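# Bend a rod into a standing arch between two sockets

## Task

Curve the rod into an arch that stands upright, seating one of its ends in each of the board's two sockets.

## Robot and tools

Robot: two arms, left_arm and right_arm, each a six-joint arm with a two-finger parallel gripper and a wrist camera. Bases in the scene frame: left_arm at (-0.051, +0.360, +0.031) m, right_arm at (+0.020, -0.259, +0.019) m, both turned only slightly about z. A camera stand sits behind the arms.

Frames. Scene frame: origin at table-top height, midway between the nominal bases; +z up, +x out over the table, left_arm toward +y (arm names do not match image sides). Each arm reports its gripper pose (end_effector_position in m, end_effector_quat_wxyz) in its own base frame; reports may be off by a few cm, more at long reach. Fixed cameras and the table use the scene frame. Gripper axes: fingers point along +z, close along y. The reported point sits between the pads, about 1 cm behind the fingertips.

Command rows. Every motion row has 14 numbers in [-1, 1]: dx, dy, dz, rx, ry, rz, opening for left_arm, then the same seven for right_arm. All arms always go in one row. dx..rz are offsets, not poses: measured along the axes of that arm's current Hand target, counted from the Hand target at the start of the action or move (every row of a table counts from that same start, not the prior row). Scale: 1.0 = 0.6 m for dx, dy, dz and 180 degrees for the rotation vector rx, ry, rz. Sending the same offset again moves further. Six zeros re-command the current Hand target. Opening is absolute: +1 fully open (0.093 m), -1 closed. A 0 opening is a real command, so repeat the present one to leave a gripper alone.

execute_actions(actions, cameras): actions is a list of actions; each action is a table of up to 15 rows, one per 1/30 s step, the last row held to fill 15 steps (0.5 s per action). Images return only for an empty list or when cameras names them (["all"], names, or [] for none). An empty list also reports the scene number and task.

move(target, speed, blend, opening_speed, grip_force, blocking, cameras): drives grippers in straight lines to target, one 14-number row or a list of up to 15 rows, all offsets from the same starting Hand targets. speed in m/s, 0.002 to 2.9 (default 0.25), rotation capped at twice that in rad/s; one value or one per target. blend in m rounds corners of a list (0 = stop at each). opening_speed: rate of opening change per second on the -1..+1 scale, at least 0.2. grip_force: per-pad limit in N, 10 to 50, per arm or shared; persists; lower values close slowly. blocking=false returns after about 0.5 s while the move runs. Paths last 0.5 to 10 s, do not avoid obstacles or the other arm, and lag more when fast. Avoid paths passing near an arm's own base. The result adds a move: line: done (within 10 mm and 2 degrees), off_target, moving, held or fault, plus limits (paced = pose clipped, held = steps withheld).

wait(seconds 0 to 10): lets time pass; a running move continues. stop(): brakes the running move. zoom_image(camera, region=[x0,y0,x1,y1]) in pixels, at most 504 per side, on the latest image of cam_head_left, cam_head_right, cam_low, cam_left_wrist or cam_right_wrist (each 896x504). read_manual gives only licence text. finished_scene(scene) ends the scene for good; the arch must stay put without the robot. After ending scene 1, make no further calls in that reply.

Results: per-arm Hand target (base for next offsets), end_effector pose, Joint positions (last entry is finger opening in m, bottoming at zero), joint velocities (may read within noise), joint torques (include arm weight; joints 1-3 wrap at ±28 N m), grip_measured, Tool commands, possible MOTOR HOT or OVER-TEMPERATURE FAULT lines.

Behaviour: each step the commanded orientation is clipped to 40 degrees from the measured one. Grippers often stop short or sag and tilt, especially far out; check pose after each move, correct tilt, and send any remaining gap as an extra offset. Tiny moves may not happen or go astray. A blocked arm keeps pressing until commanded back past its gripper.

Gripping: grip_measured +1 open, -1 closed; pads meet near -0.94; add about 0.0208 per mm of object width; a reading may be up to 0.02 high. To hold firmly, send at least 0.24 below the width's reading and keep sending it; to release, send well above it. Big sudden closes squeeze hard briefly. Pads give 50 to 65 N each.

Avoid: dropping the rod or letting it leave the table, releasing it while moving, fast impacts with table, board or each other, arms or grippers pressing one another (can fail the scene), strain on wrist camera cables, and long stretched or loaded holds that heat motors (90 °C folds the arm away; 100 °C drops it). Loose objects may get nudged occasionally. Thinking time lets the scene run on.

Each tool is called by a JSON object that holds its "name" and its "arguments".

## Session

{"name": "execute_actions", "arguments": {"actions": [], "cameras": ["cam_head_left","cam_low"]}}

{"name": "zoom_image", "arguments": {"camera": "cam_head_left", "region": [300, 180, 650, 340]}}

Scene clock: 0.00 s.
left_arm: end_effector_position=(+0.3289, -0.1055, +0.1877) grip_measured=+1.000 end_effector_quat_wxyz=(+0.582, +0.122, +0.778, -0.204) | right_arm: end_effector_position=(+0.2544, +0.0889, +0.2072) grip_measured=+1.000 end_effector_quat_wxyz=(+0.671, -0.023, +0.740, +0.038)
Joint positions: left_arm=[-0.152 1.011 0.406 0.348 0.329 -0.097 0.093] | right_arm=[0.705 0.507 0.23 0.157 0.614 0.095 0.093]
Joint velocities: within noise
Joint torques (N m): no reading
Heat: left arm: 29 °C; right arm: 28 °C.
Hand target: left_arm +0.3308, -0.1058, +0.1962; +0.591, +0.123, +0.771, -0.203 | right_arm +0.2550, +0.0894, +0.2163; +0.678, -0.017, +0.734, +0.044
Tool commands: left_gripper/opening=+1.0 right_gripper/opening=+1.0
Images, in order (width x height): cam_head_left 896x504, cam_low 896x504.

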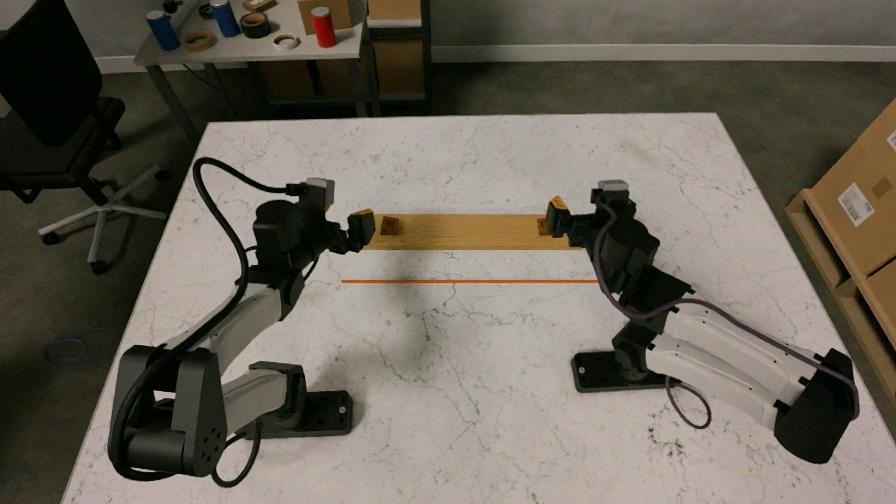

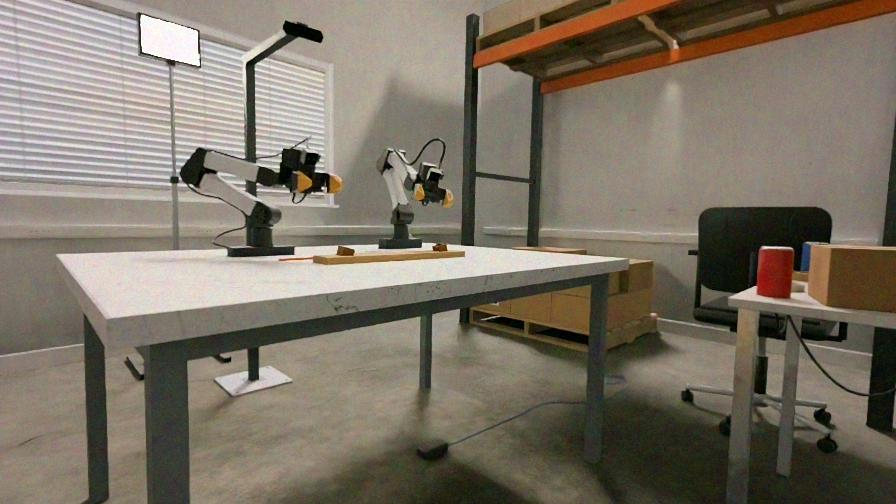

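Scaled by 1.440.

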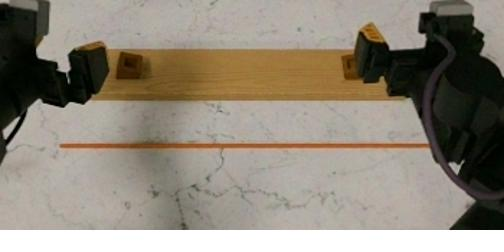

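{"name": "move", "arguments": {"target": [0.115,-0.0545,-0.035,0.1998,0.4088,0.3337,0.2,0.1132,-0.0748,-0.068,-0.3405,0.3877,-0.3851,0.2], "speed": 0.4, "cameras": ["cam_left_wrist","cam_right_wrist"]}}

Scene clock: 11.73 s.
left_arm: end_effector_position=(+0.2766, -0.1270, +0.1374) grip_measured=+0.203 end_effector_quat_wxyz=(+0.002, +0.701, +0.713, -0.004) | right_arm: end_effector_position=(+0.2081, +0.0416, +0.1426) grip_measured=+0.202 end_effector_quat_wxyz=(+0.004, +0.701, -0.713, -0.005)
Joint positions: left_arm=[-0.426 1.692 1.468 -1.346 0.008 1.127 0.055] | right_arm=[0.195 1.354 1.168 -1.397 -0.003 -1.358 0.055]
Joint torques (N m): left_arm=[-0.17 -4.44 7.12 0.12 -0.02 0.09] | right_arm=[0.77 -2.84 10.14 0.18 -0.16 -0.15]
Heat: left arm: 29 °C; right arm: 31 °C.
Hand target: left_arm +0.2799, -0.1287, +0.1399; +0.001, +0.707, +0.707, +0.000 | right_arm +0.2128, +0.0435, +0.1498; +0.000, +0.707, -0.707, +0.000
Off the commanded pose: left_arm 0.005 m, 1 deg | right_arm 0.009 m, 1 deg.
move: done
Images, in order (width x height): cam_left_wrist 896x504, cam_right_wrist 896x504.

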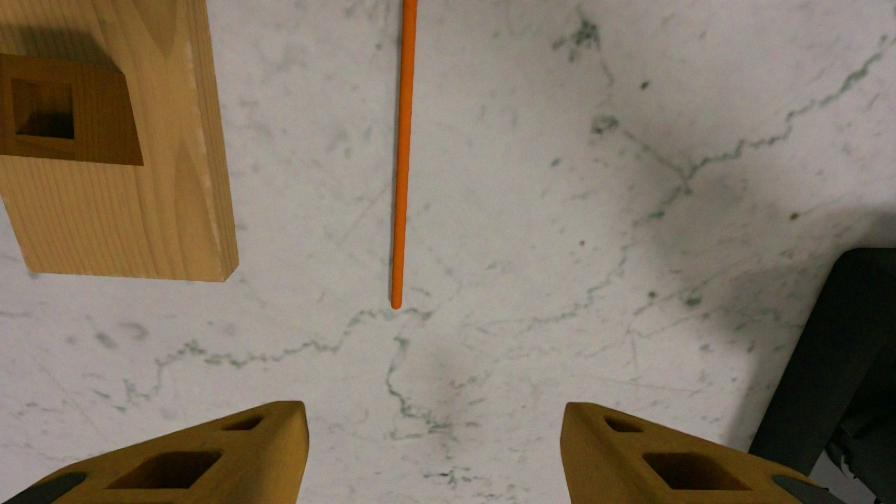

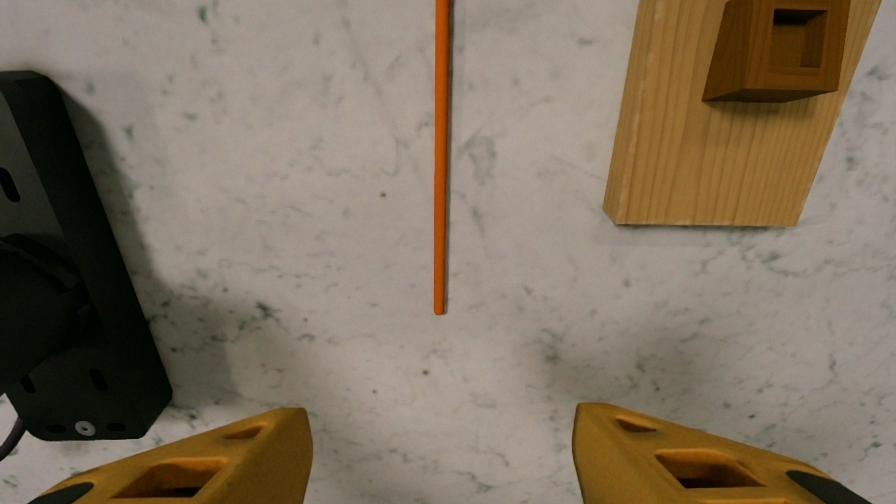

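{"name": "move", "arguments": {"target": [[0,0.0258,0.2,0,0,0.014,0.1,0,0.0103,0.21,0,0,0.014,0.1],[0,0.0258,0.267,0,0,0.014,0.1,0,0.0103,0.277,0,0,0.014,0.1],[0,0.0258,0.267,0,0,0.014,-1,0,0.0103,0.277,0,0,0.014,-1]], "speed": [0.25,0.1,0.1], "blend": [0.02,0,0], "opening_speed": 1.5, "cameras": ["cam_left_wrist","cam_right_wrist"]}}

Scene clock: 19.13 s.
left_arm: end_effector_position=(+0.2958, -0.1306, -0.0129) grip_measured=-0.950 end_effector_quat_wxyz=(+0.004, +0.721, +0.693, +0.003) | right_arm: end_effector_position=(+0.2038, +0.0408, -0.0114) grip_measured=-0.959 end_effector_quat_wxyz=(+0.006, +0.691, -0.723, -0.002)
Joint positions: left_arm=[-0.417 1.906 1.109 -0.765 -0.002 1.194 0] | right_arm=[0.199 1.515 0.657 -0.725 0.002 -1.326 0]
Joint torques (N m): left_arm=[0.69 -4.94 3.73 0.38 0.06 0.02] | right_arm=[0.72 -2.93 4.79 0.66 -0.23 0.08]
Heat: left arm: 30 °C; right arm: 32 °C.
Hand target: left_arm +0.2955, -0.1289, -0.0203; +0.001, +0.723, +0.691, +0.000 | right_arm +0.2066, +0.0434, -0.0164; +0.000, +0.692, -0.722, +0.000
Off the commanded pose: left_arm 0.008 m, 1 deg | right_arm 0.006 m, 1 deg.
move: done; target 3's new opening was sent with right_arm's hand 0.013 m and 3 deg from that target
Images, in order (width x height): cam_left_wrist 896x504, cam_right_wrist 896x504.

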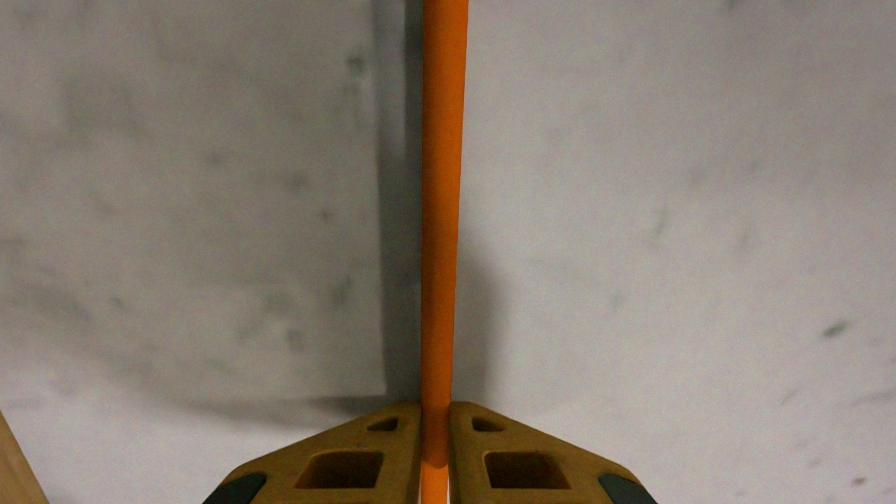

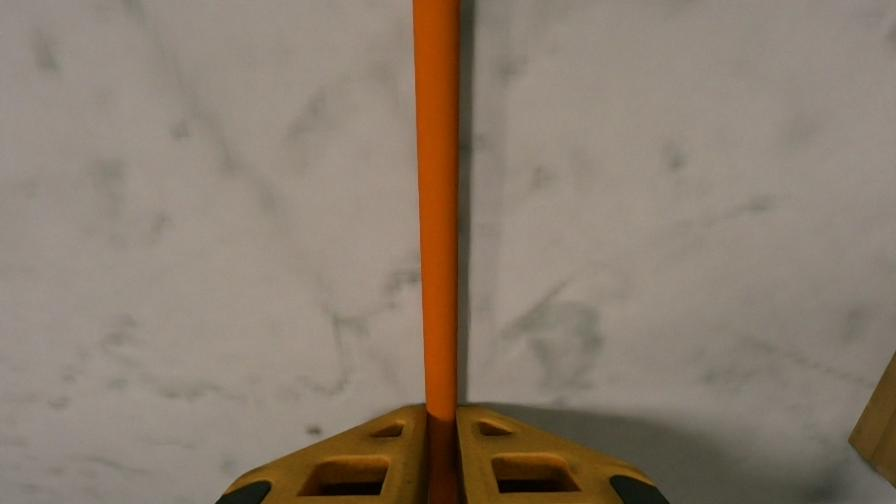

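{"name": "move", "arguments": {"target": [[0,0,-0.167,0,0,0,-1,0,0,-0.167,0,0,0,-1],[0.0255,0.2033,-0.3155,0,0,-0.007,-1,-0.0273,-0.2197,-0.329,0,0,-0.009,-1],[0.0005,0.2055,-0.3155,-0.0021,-0.194,-0.0067,-1,-0.0523,-0.2175,-0.329,-0.0028,-0.194,-0.009,-1],[-0.0712,0.2075,-0.249,-0.0042,-0.389,-0.006,-1,-0.124,-0.2155,-0.262,-0.0057,-0.389,-0.0082,-1]], "speed": [0.2,0.25,0.25,0.25], "blend": [0.03,0.03,0.02,0], "cameras": ["all"]}}

{"name": "zoom_image", "arguments": {"camera": "cam_head_left", "region": [350, 170, 450, 260]}}

{"name": "zoom_image", "arguments": {"camera": "cam_head_left", "region": [500, 170, 600, 260]}}

{"name": "zoom_image", "arguments": {"camera": "cam_low", "region": [300, 160, 480, 270]}}

Scene clock: 36.17 s.
left_arm: end_effector_position=(+0.4198, -0.1641, +0.1217) grip_measured=-0.959 end_effector_quat_wxyz=(+0.379, +0.601, +0.592, -0.380) | right_arm: end_effector_position=(+0.3358, +0.1016, +0.1342) grip_measured=-0.974 end_effector_quat_wxyz=(-0.378, +0.591, -0.601, -0.381)
Joint positions: left_arm=[-0.028 2.193 1.708 -1.047 1.133 1.534 0] | right_arm=[-0.151 1.968 1.402 -1.308 -1.111 -1.894 0]
Joint torques (N m): left_arm=[-1.33 -7.99 4.27 0.4 1.55 -0.13] | right_arm=[1.16 -6.28 5.42 -0.09 -1.77 -0.23]
Heat: left arm: 33 °C; right arm: 31 °C.
Hand target: left_arm +0.4179, -0.1769, +0.1293; +0.402, +0.586, +0.572, -0.410 | right_arm +0.3390, +0.1122, +0.1407; -0.408, +0.575, -0.583, -0.403
Off the commanded pose: left_arm 0.015 m, 5 deg | right_arm 0.013 m, 5 deg.
move: off_target (left_arm, right_arm)

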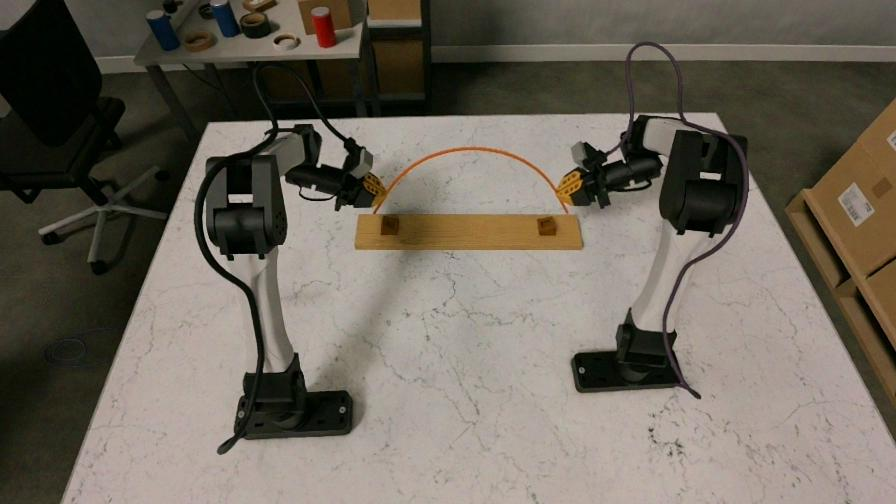

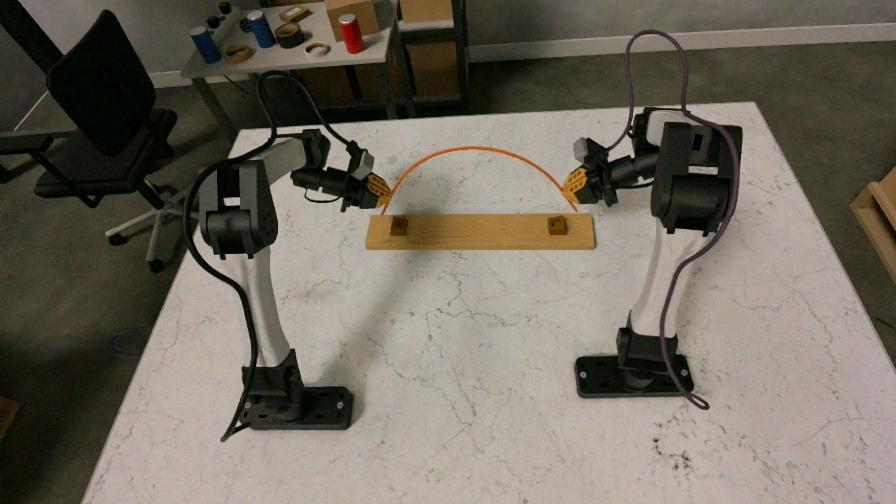

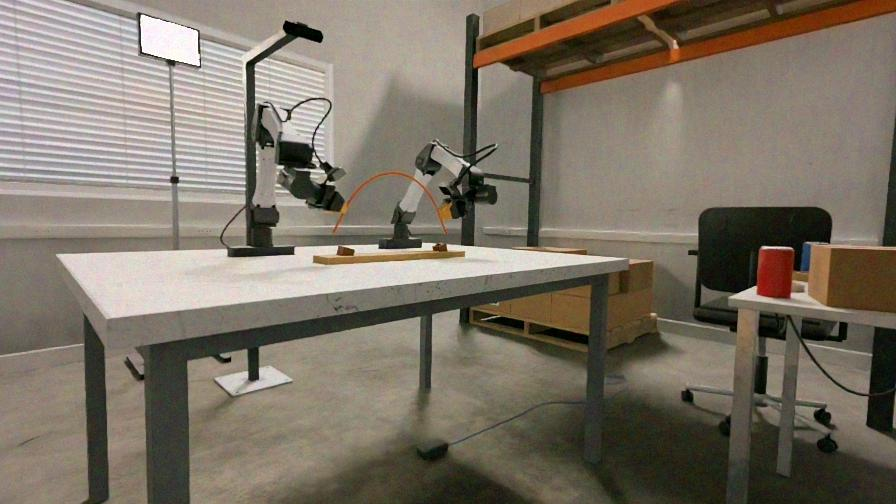

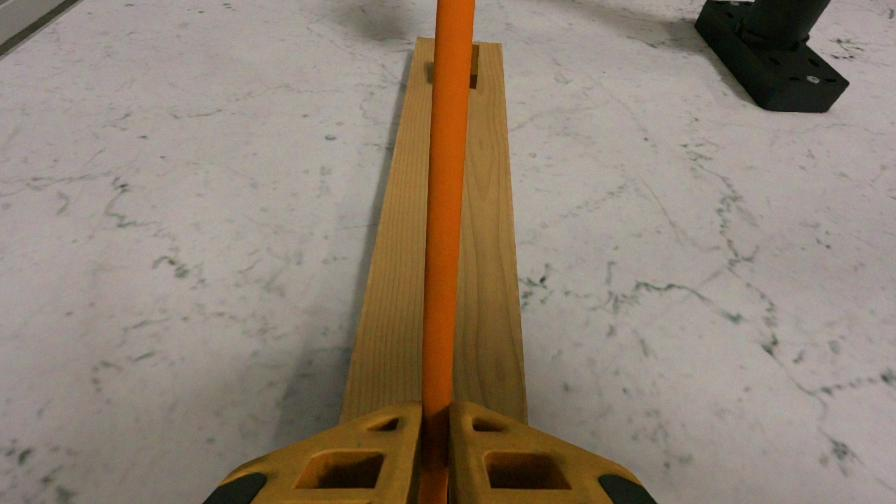

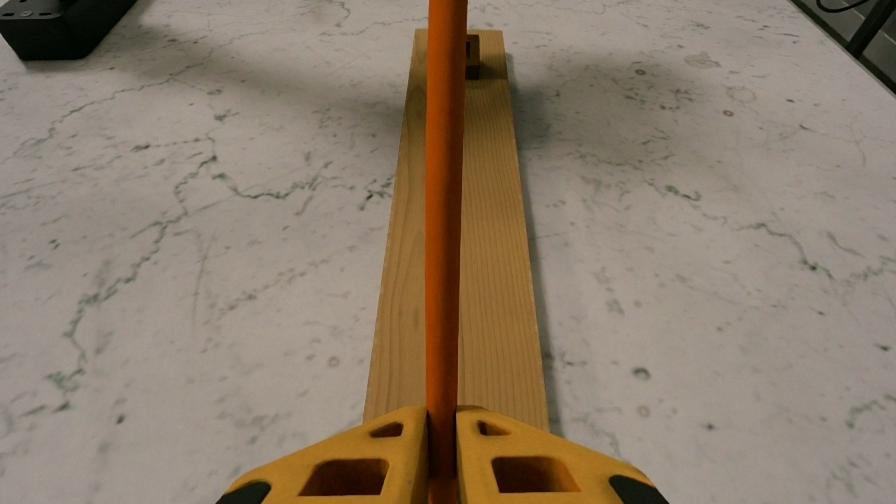

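Scaled by 5.040.

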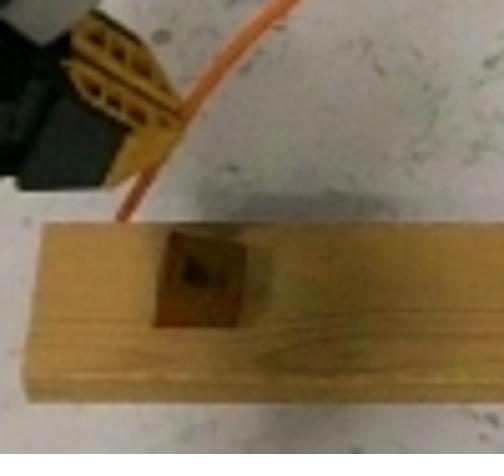

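Scaled by 5.040.

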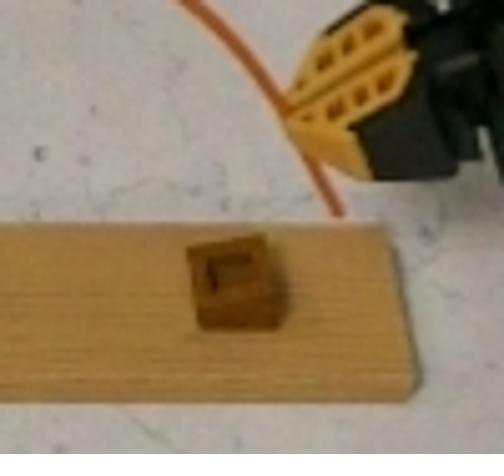

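Scaled by 2.800.

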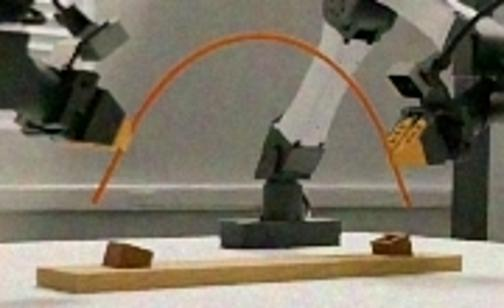

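{"name": "move", "arguments": {"target": [0.0398,0.001,0.0712,0,-0.056,0,-1,0.043,-0.0083,0.0672,0,-0.056,0,-1], "speed": 0.12, "cameras": ["all"]}}

{"name": "zoom_image", "arguments": {"camera": "cam_head_left", "region": [370, 190, 430, 250]}}

{"name": "zoom_image", "arguments": {"camera": "cam_head_left", "region": [520, 190, 580, 250]}}

{"name": "zoom_image", "arguments": {"camera": "cam_low", "region": [310, 200, 460, 270]}}

Scene clock: 44.40 s.
left_arm: end_effector_position=(+0.4255, -0.1908, +0.0757) grip_measured=-0.959 end_effector_quat_wxyz=(+0.439, +0.529, +0.563, -0.458) | right_arm: end_effector_position=(+0.3462, +0.1254, +0.0961) grip_measured=-0.974 end_effector_quat_wxyz=(-0.439, +0.551, -0.564, -0.430)
Joint positions: left_arm=[-0.06 2.264 1.444 -0.409 1.362 1.171 0] | right_arm=[-0.11 2.109 1.312 -1.113 -1.309 -1.919 0]
Joint torques (N m): left_arm=[-3.74 -11.44 3.78 0.92 0.9 -0.08] | right_arm=[3 -7.5 4.22 -0.02 -1.72 -0.01]
Heat: left arm: 35 °C; right arm: 31 °C.
Hand target: left_arm +0.4178, -0.2089, +0.0923; +0.450, +0.547, +0.535, -0.460 | right_arm +0.3444, +0.1411, +0.1027; -0.458, +0.538, -0.545, -0.452
Off the commanded pose: left_arm 0.026 m, 4 deg | right_arm 0.017 m, 4 deg.
move: off_target (left_arm, right_arm)

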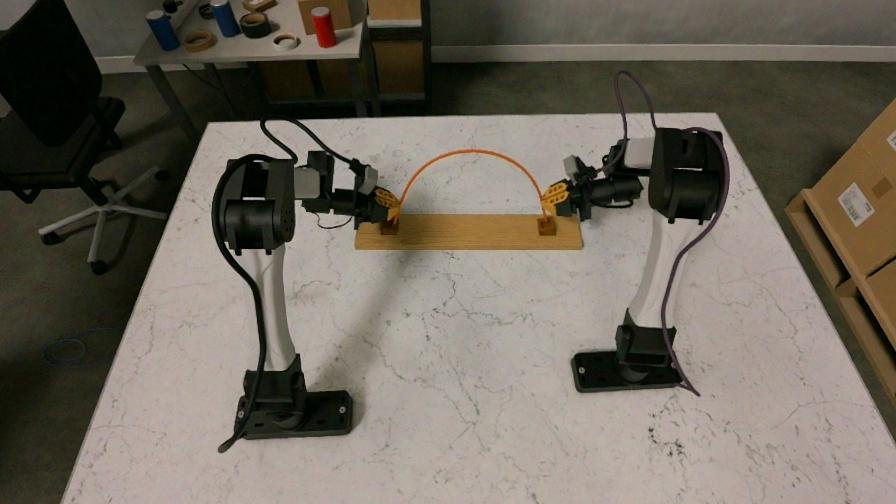

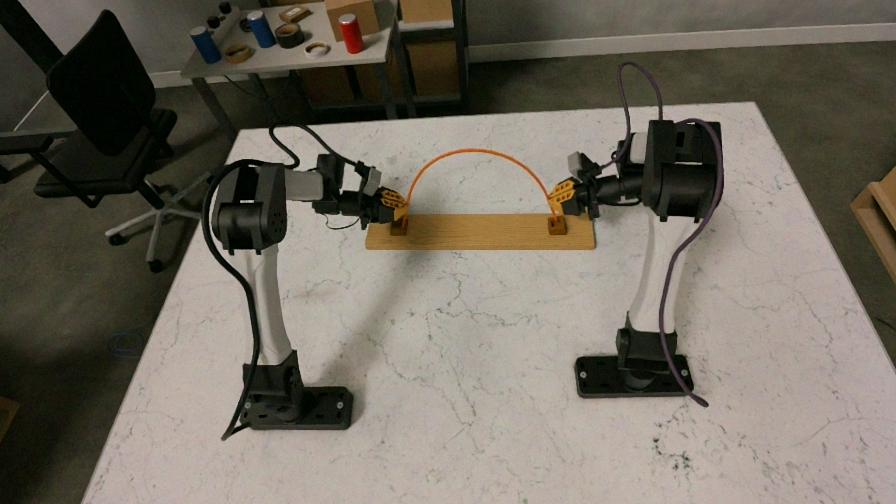

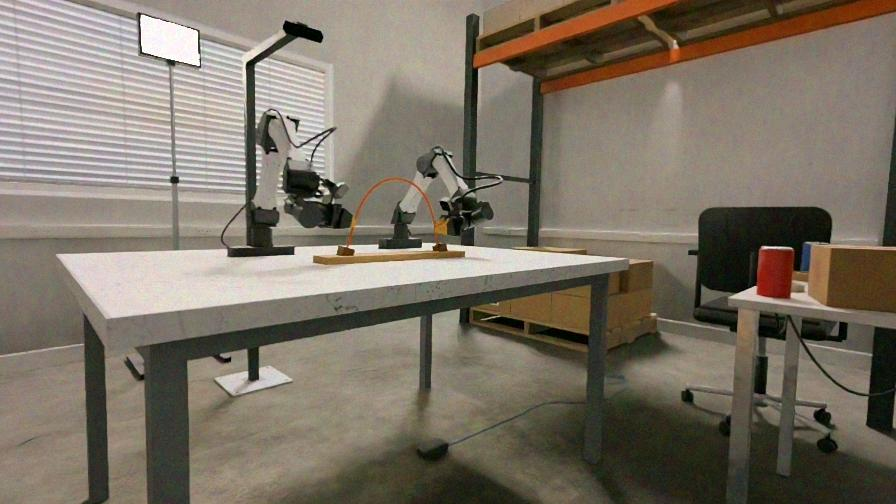

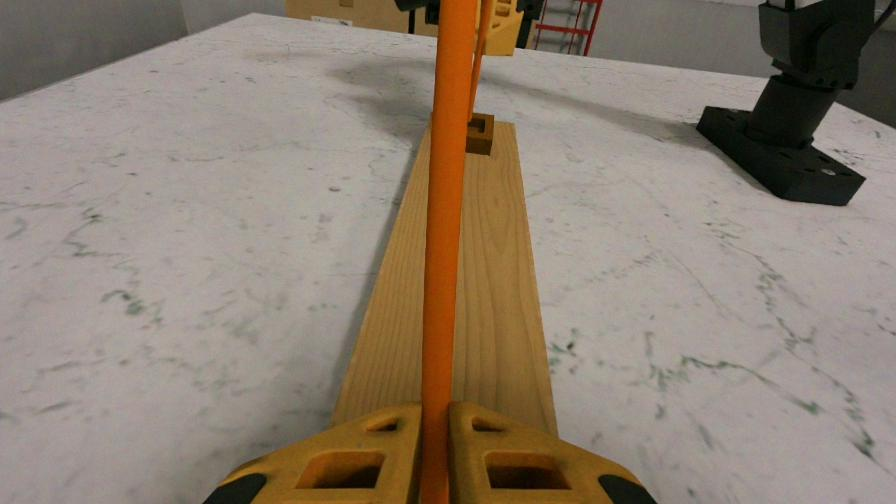

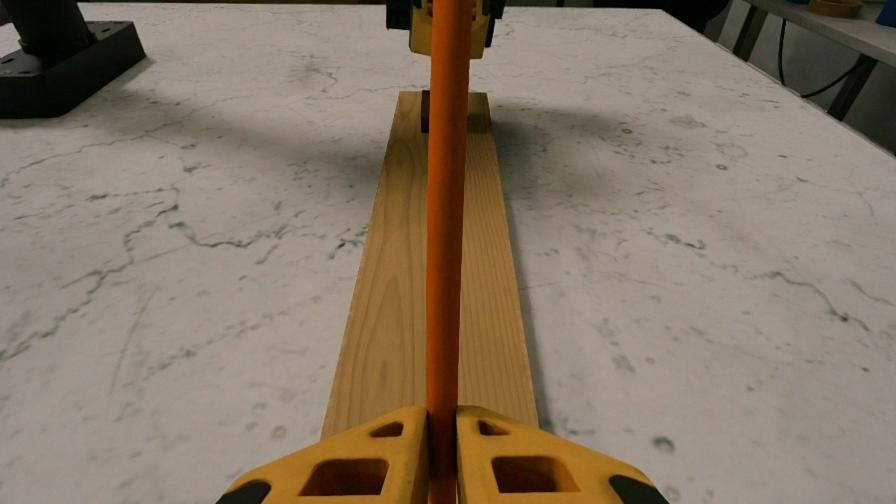

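Scaled by 8.400.

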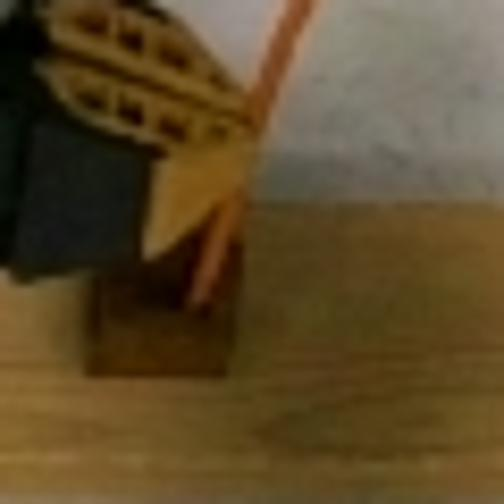

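Scaled by 8.400.

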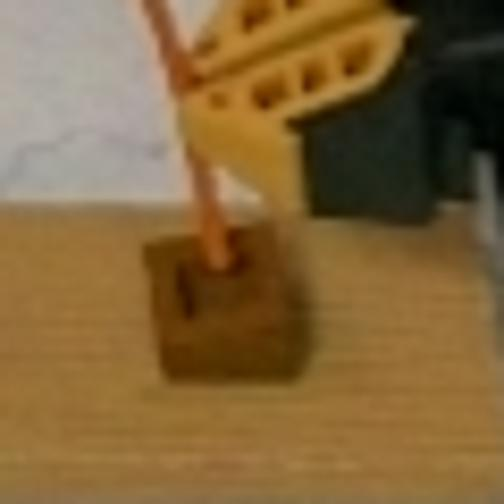

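Scaled by 3.360.

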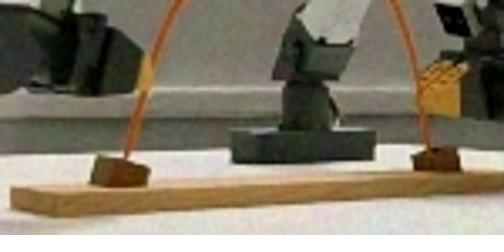

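{"name": "move", "arguments": {"target": [0.017,0,0,0,0,0,-1,0.05,0.002,0.002,0,0,0,-1], "speed": 0.07, "cameras": ["cam_head_left","cam_low","cam_left_wrist","cam_right_wrist"]}}

{"name": "zoom_image", "arguments": {"camera": "cam_head_left", "region": [370, 190, 430, 250]}}

{"name": "zoom_image", "arguments": {"camera": "cam_head_left", "region": [520, 190, 580, 250]}}

{"name": "zoom_image", "arguments": {"camera": "cam_low", "region": [310, 200, 460, 270]}}

Scene clock: 48.40 s.
left_arm: end_effector_position=(+0.4253, -0.1910, +0.0756) grip_measured=-0.959 end_effector_quat_wxyz=(+0.444, +0.531, +0.558, -0.457) | right_arm: end_effector_position=(+0.3459, +0.1277, +0.0824) grip_measured=-0.974 end_effector_quat_wxyz=(-0.454, +0.531, -0.558, -0.448)
Joint positions: left_arm=[-0.06 2.264 1.436 -0.388 1.369 1.17 0] | right_arm=[-0.11 2.166 1.289 -1.084 -1.368 -1.95 0]
Joint torques (N m): left_arm=[-3.38 -9.92 3.71 0.98 0.85 0.02] | right_arm=[2.09 -6.23 3.82 0.13 -0.99 -0.26]
Heat: left arm: 36 °C; right arm: 31 °C.
Hand target: left_arm +0.4179, -0.2072, +0.0823; +0.450, +0.548, +0.535, -0.460 | right_arm +0.3432, +0.1372, +0.0730; -0.458, +0.538, -0.545, -0.452
Off the commanded pose: left_arm 0.019 m, 3 deg | right_arm 0.014 m, 2 deg.
move: off_target (left_arm, right_arm)
Images, in order (width x height): cam_head_left 896x504, cam_low 896x504, cam_left_wrist 896x504, cam_right_wrist 896x504.

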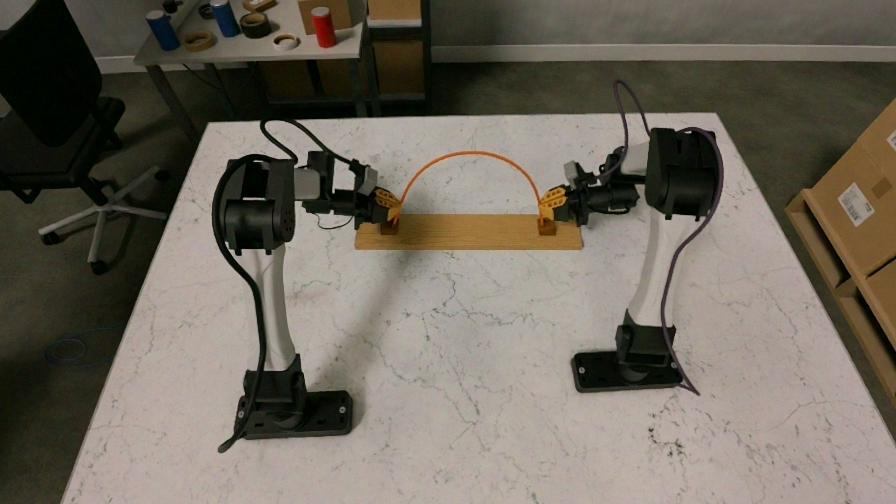

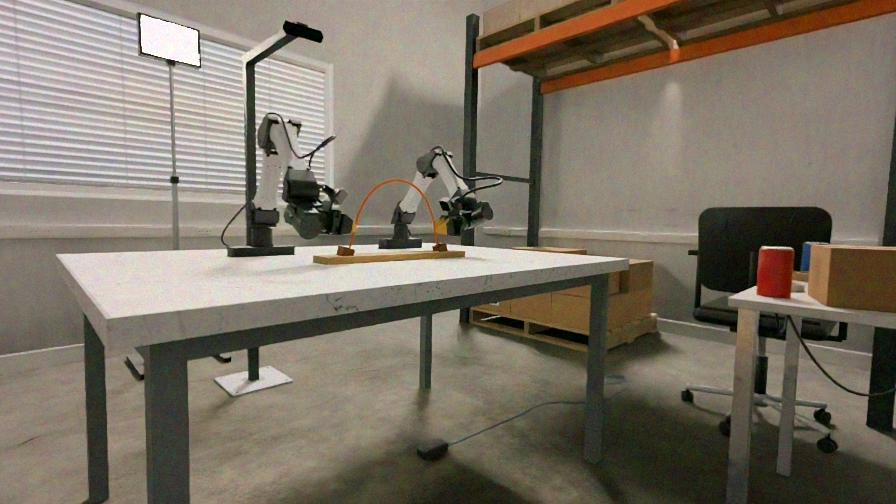

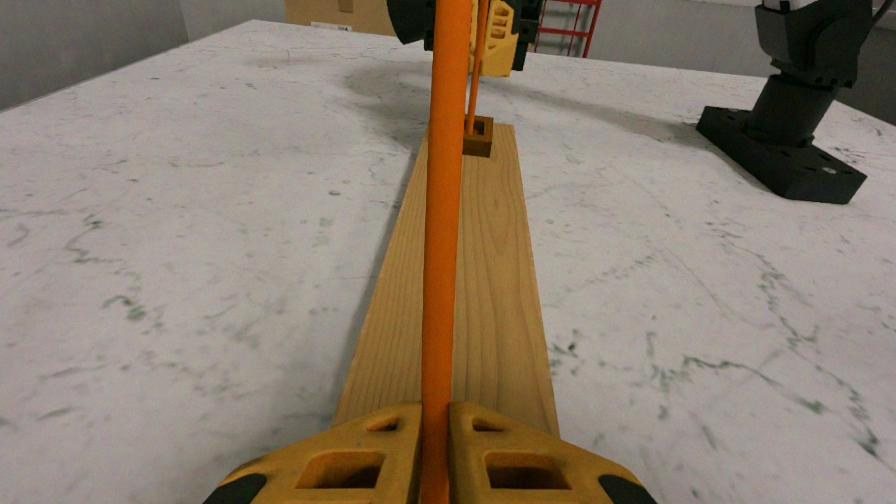

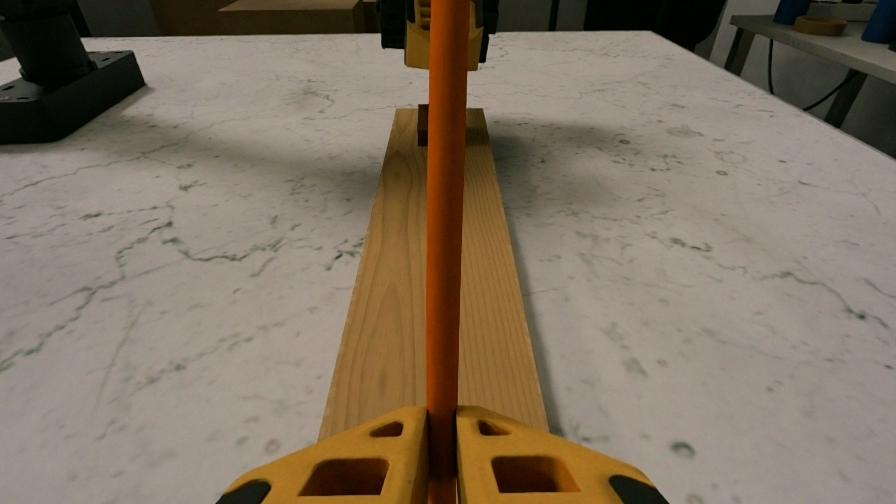

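Scaled by 8.400.

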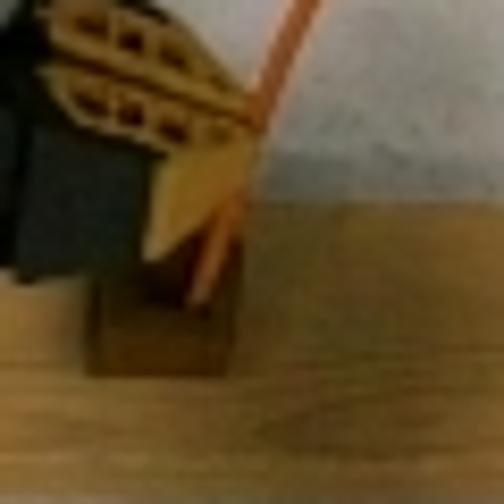

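Scaled by 8.400.

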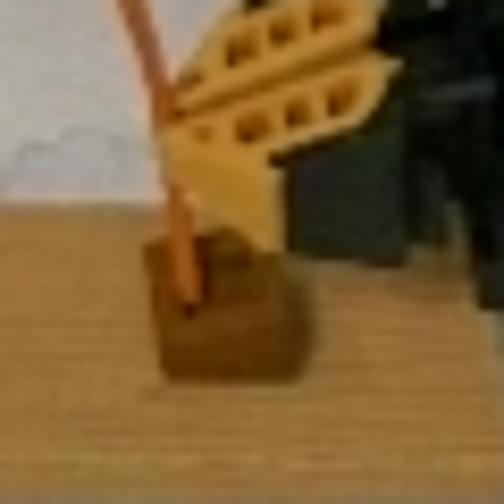

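Scaled by 3.360.

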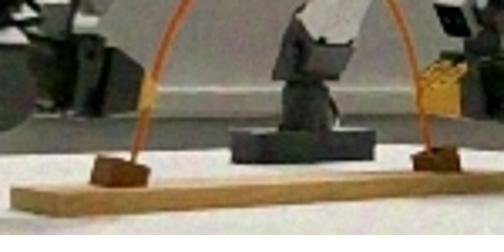

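{"name": "zoom_image", "arguments": {"camera": "cam_left_wrist", "region": [430, 80, 530, 170]}}

{"name": "zoom_image", "arguments": {"camera": "cam_right_wrist", "region": [390, 80, 510, 170]}}

Scaled by 5.040.

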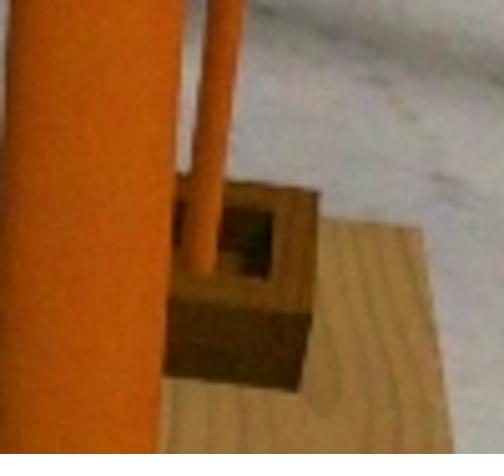

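Scaled by 4.200.

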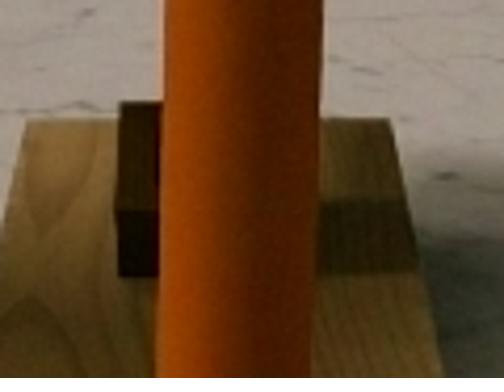

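{"name": "move", "arguments": {"target": [[-0.012,0.008,-0.022,0,0,0,-1,-0.014,-0.003,-0.013,0,0,0,-1],[-0.012,0.008,-0.022,0,0,0,-0.4,-0.014,-0.003,-0.013,0,0,0,-0.4],[-0.012,0.008,-0.14,0,0,0,-0.4,-0.014,-0.003,-0.13,0,0,0,-0.4]], "speed": 0.1, "opening_speed": 1, "cameras": ["cam_low","cam_left_wrist","cam_right_wrist"]}}

Scene clock: 57.27 s.
left_arm: end_effector_position=(+0.4211, -0.1258, +0.1062) grip_measured=-0.403 end_effector_quat_wxyz=(+0.445, +0.541, +0.547, -0.459) | right_arm: end_effector_position=(+0.3375, +0.0647, +0.0754) grip_measured=-0.402 end_effector_quat_wxyz=(+0.435, -0.502, +0.618, +0.421)
Joint positions: left_arm=[0.094 2.441 1.871 -1.507 1.359 2.066 0.026] | right_arm=[-0.294 2.167 1.295 -1.259 -1.251 -2.069 0.026]
Joint torques (N m): left_arm=[0.03 -7.83 6.01 -0.55 0.61 0.18] | right_arm=[-0.13 -11.84 7.27 -0.63 -0.85 -0.15]
Heat: left arm: 37 °C; right arm: 32 °C.
Hand target: left_arm +0.4245, -0.1258, +0.1037; +0.450, +0.547, +0.535, -0.460 | right_arm +0.3439, +0.0619, +0.0947; +0.458, -0.538, +0.545, +0.452
Off the commanded pose: left_arm 0.004 m, 2 deg | right_arm 0.021 m, 10 deg.
joint sent to its limit (left arm) — joint 6 (wrist roll), upper limit. The joint targets still meet the commanded pose.
joint sent to its limit (right arm) — joint 6 (wrist roll), lower limit. The joint targets are off in orientation, not in position.
move: off_target (right_arm); target 2's new opening was sent with left_arm's hand 0.016 m and 3 deg from that target
Images, in order (width x height): cam_low 896x504, cam_left_wrist 896x504, cam_right_wrist 896x504.

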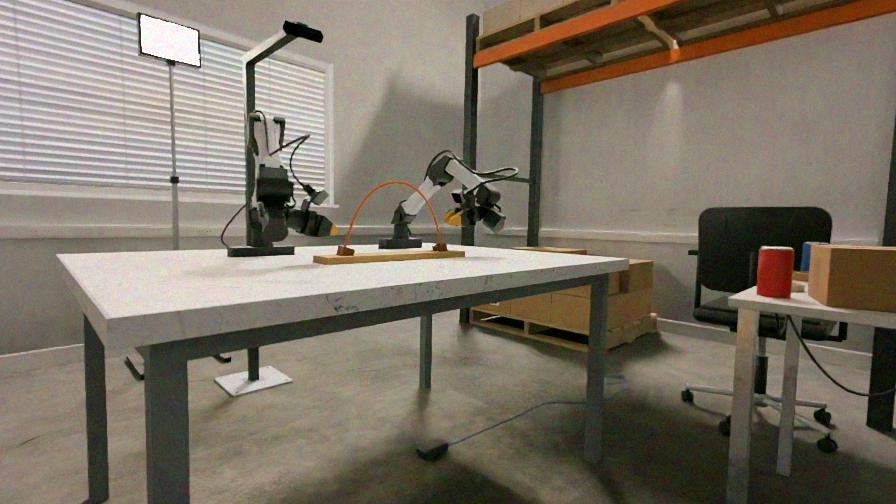

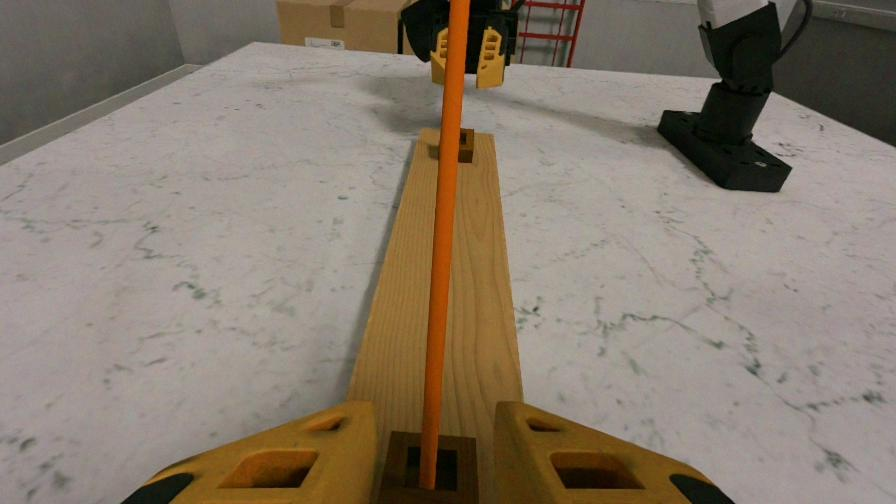

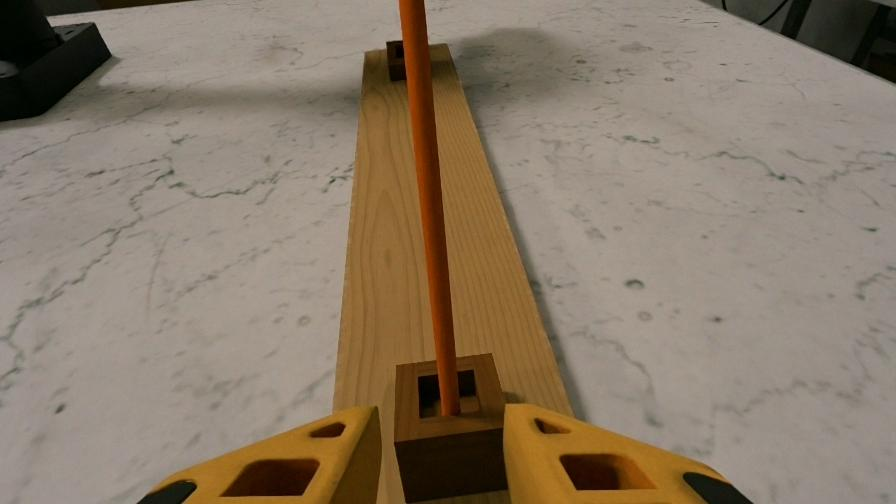

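Both seated.

{"name": "finished_scene", "arguments": {"scene": 2}}

The scene is finished: the task was done.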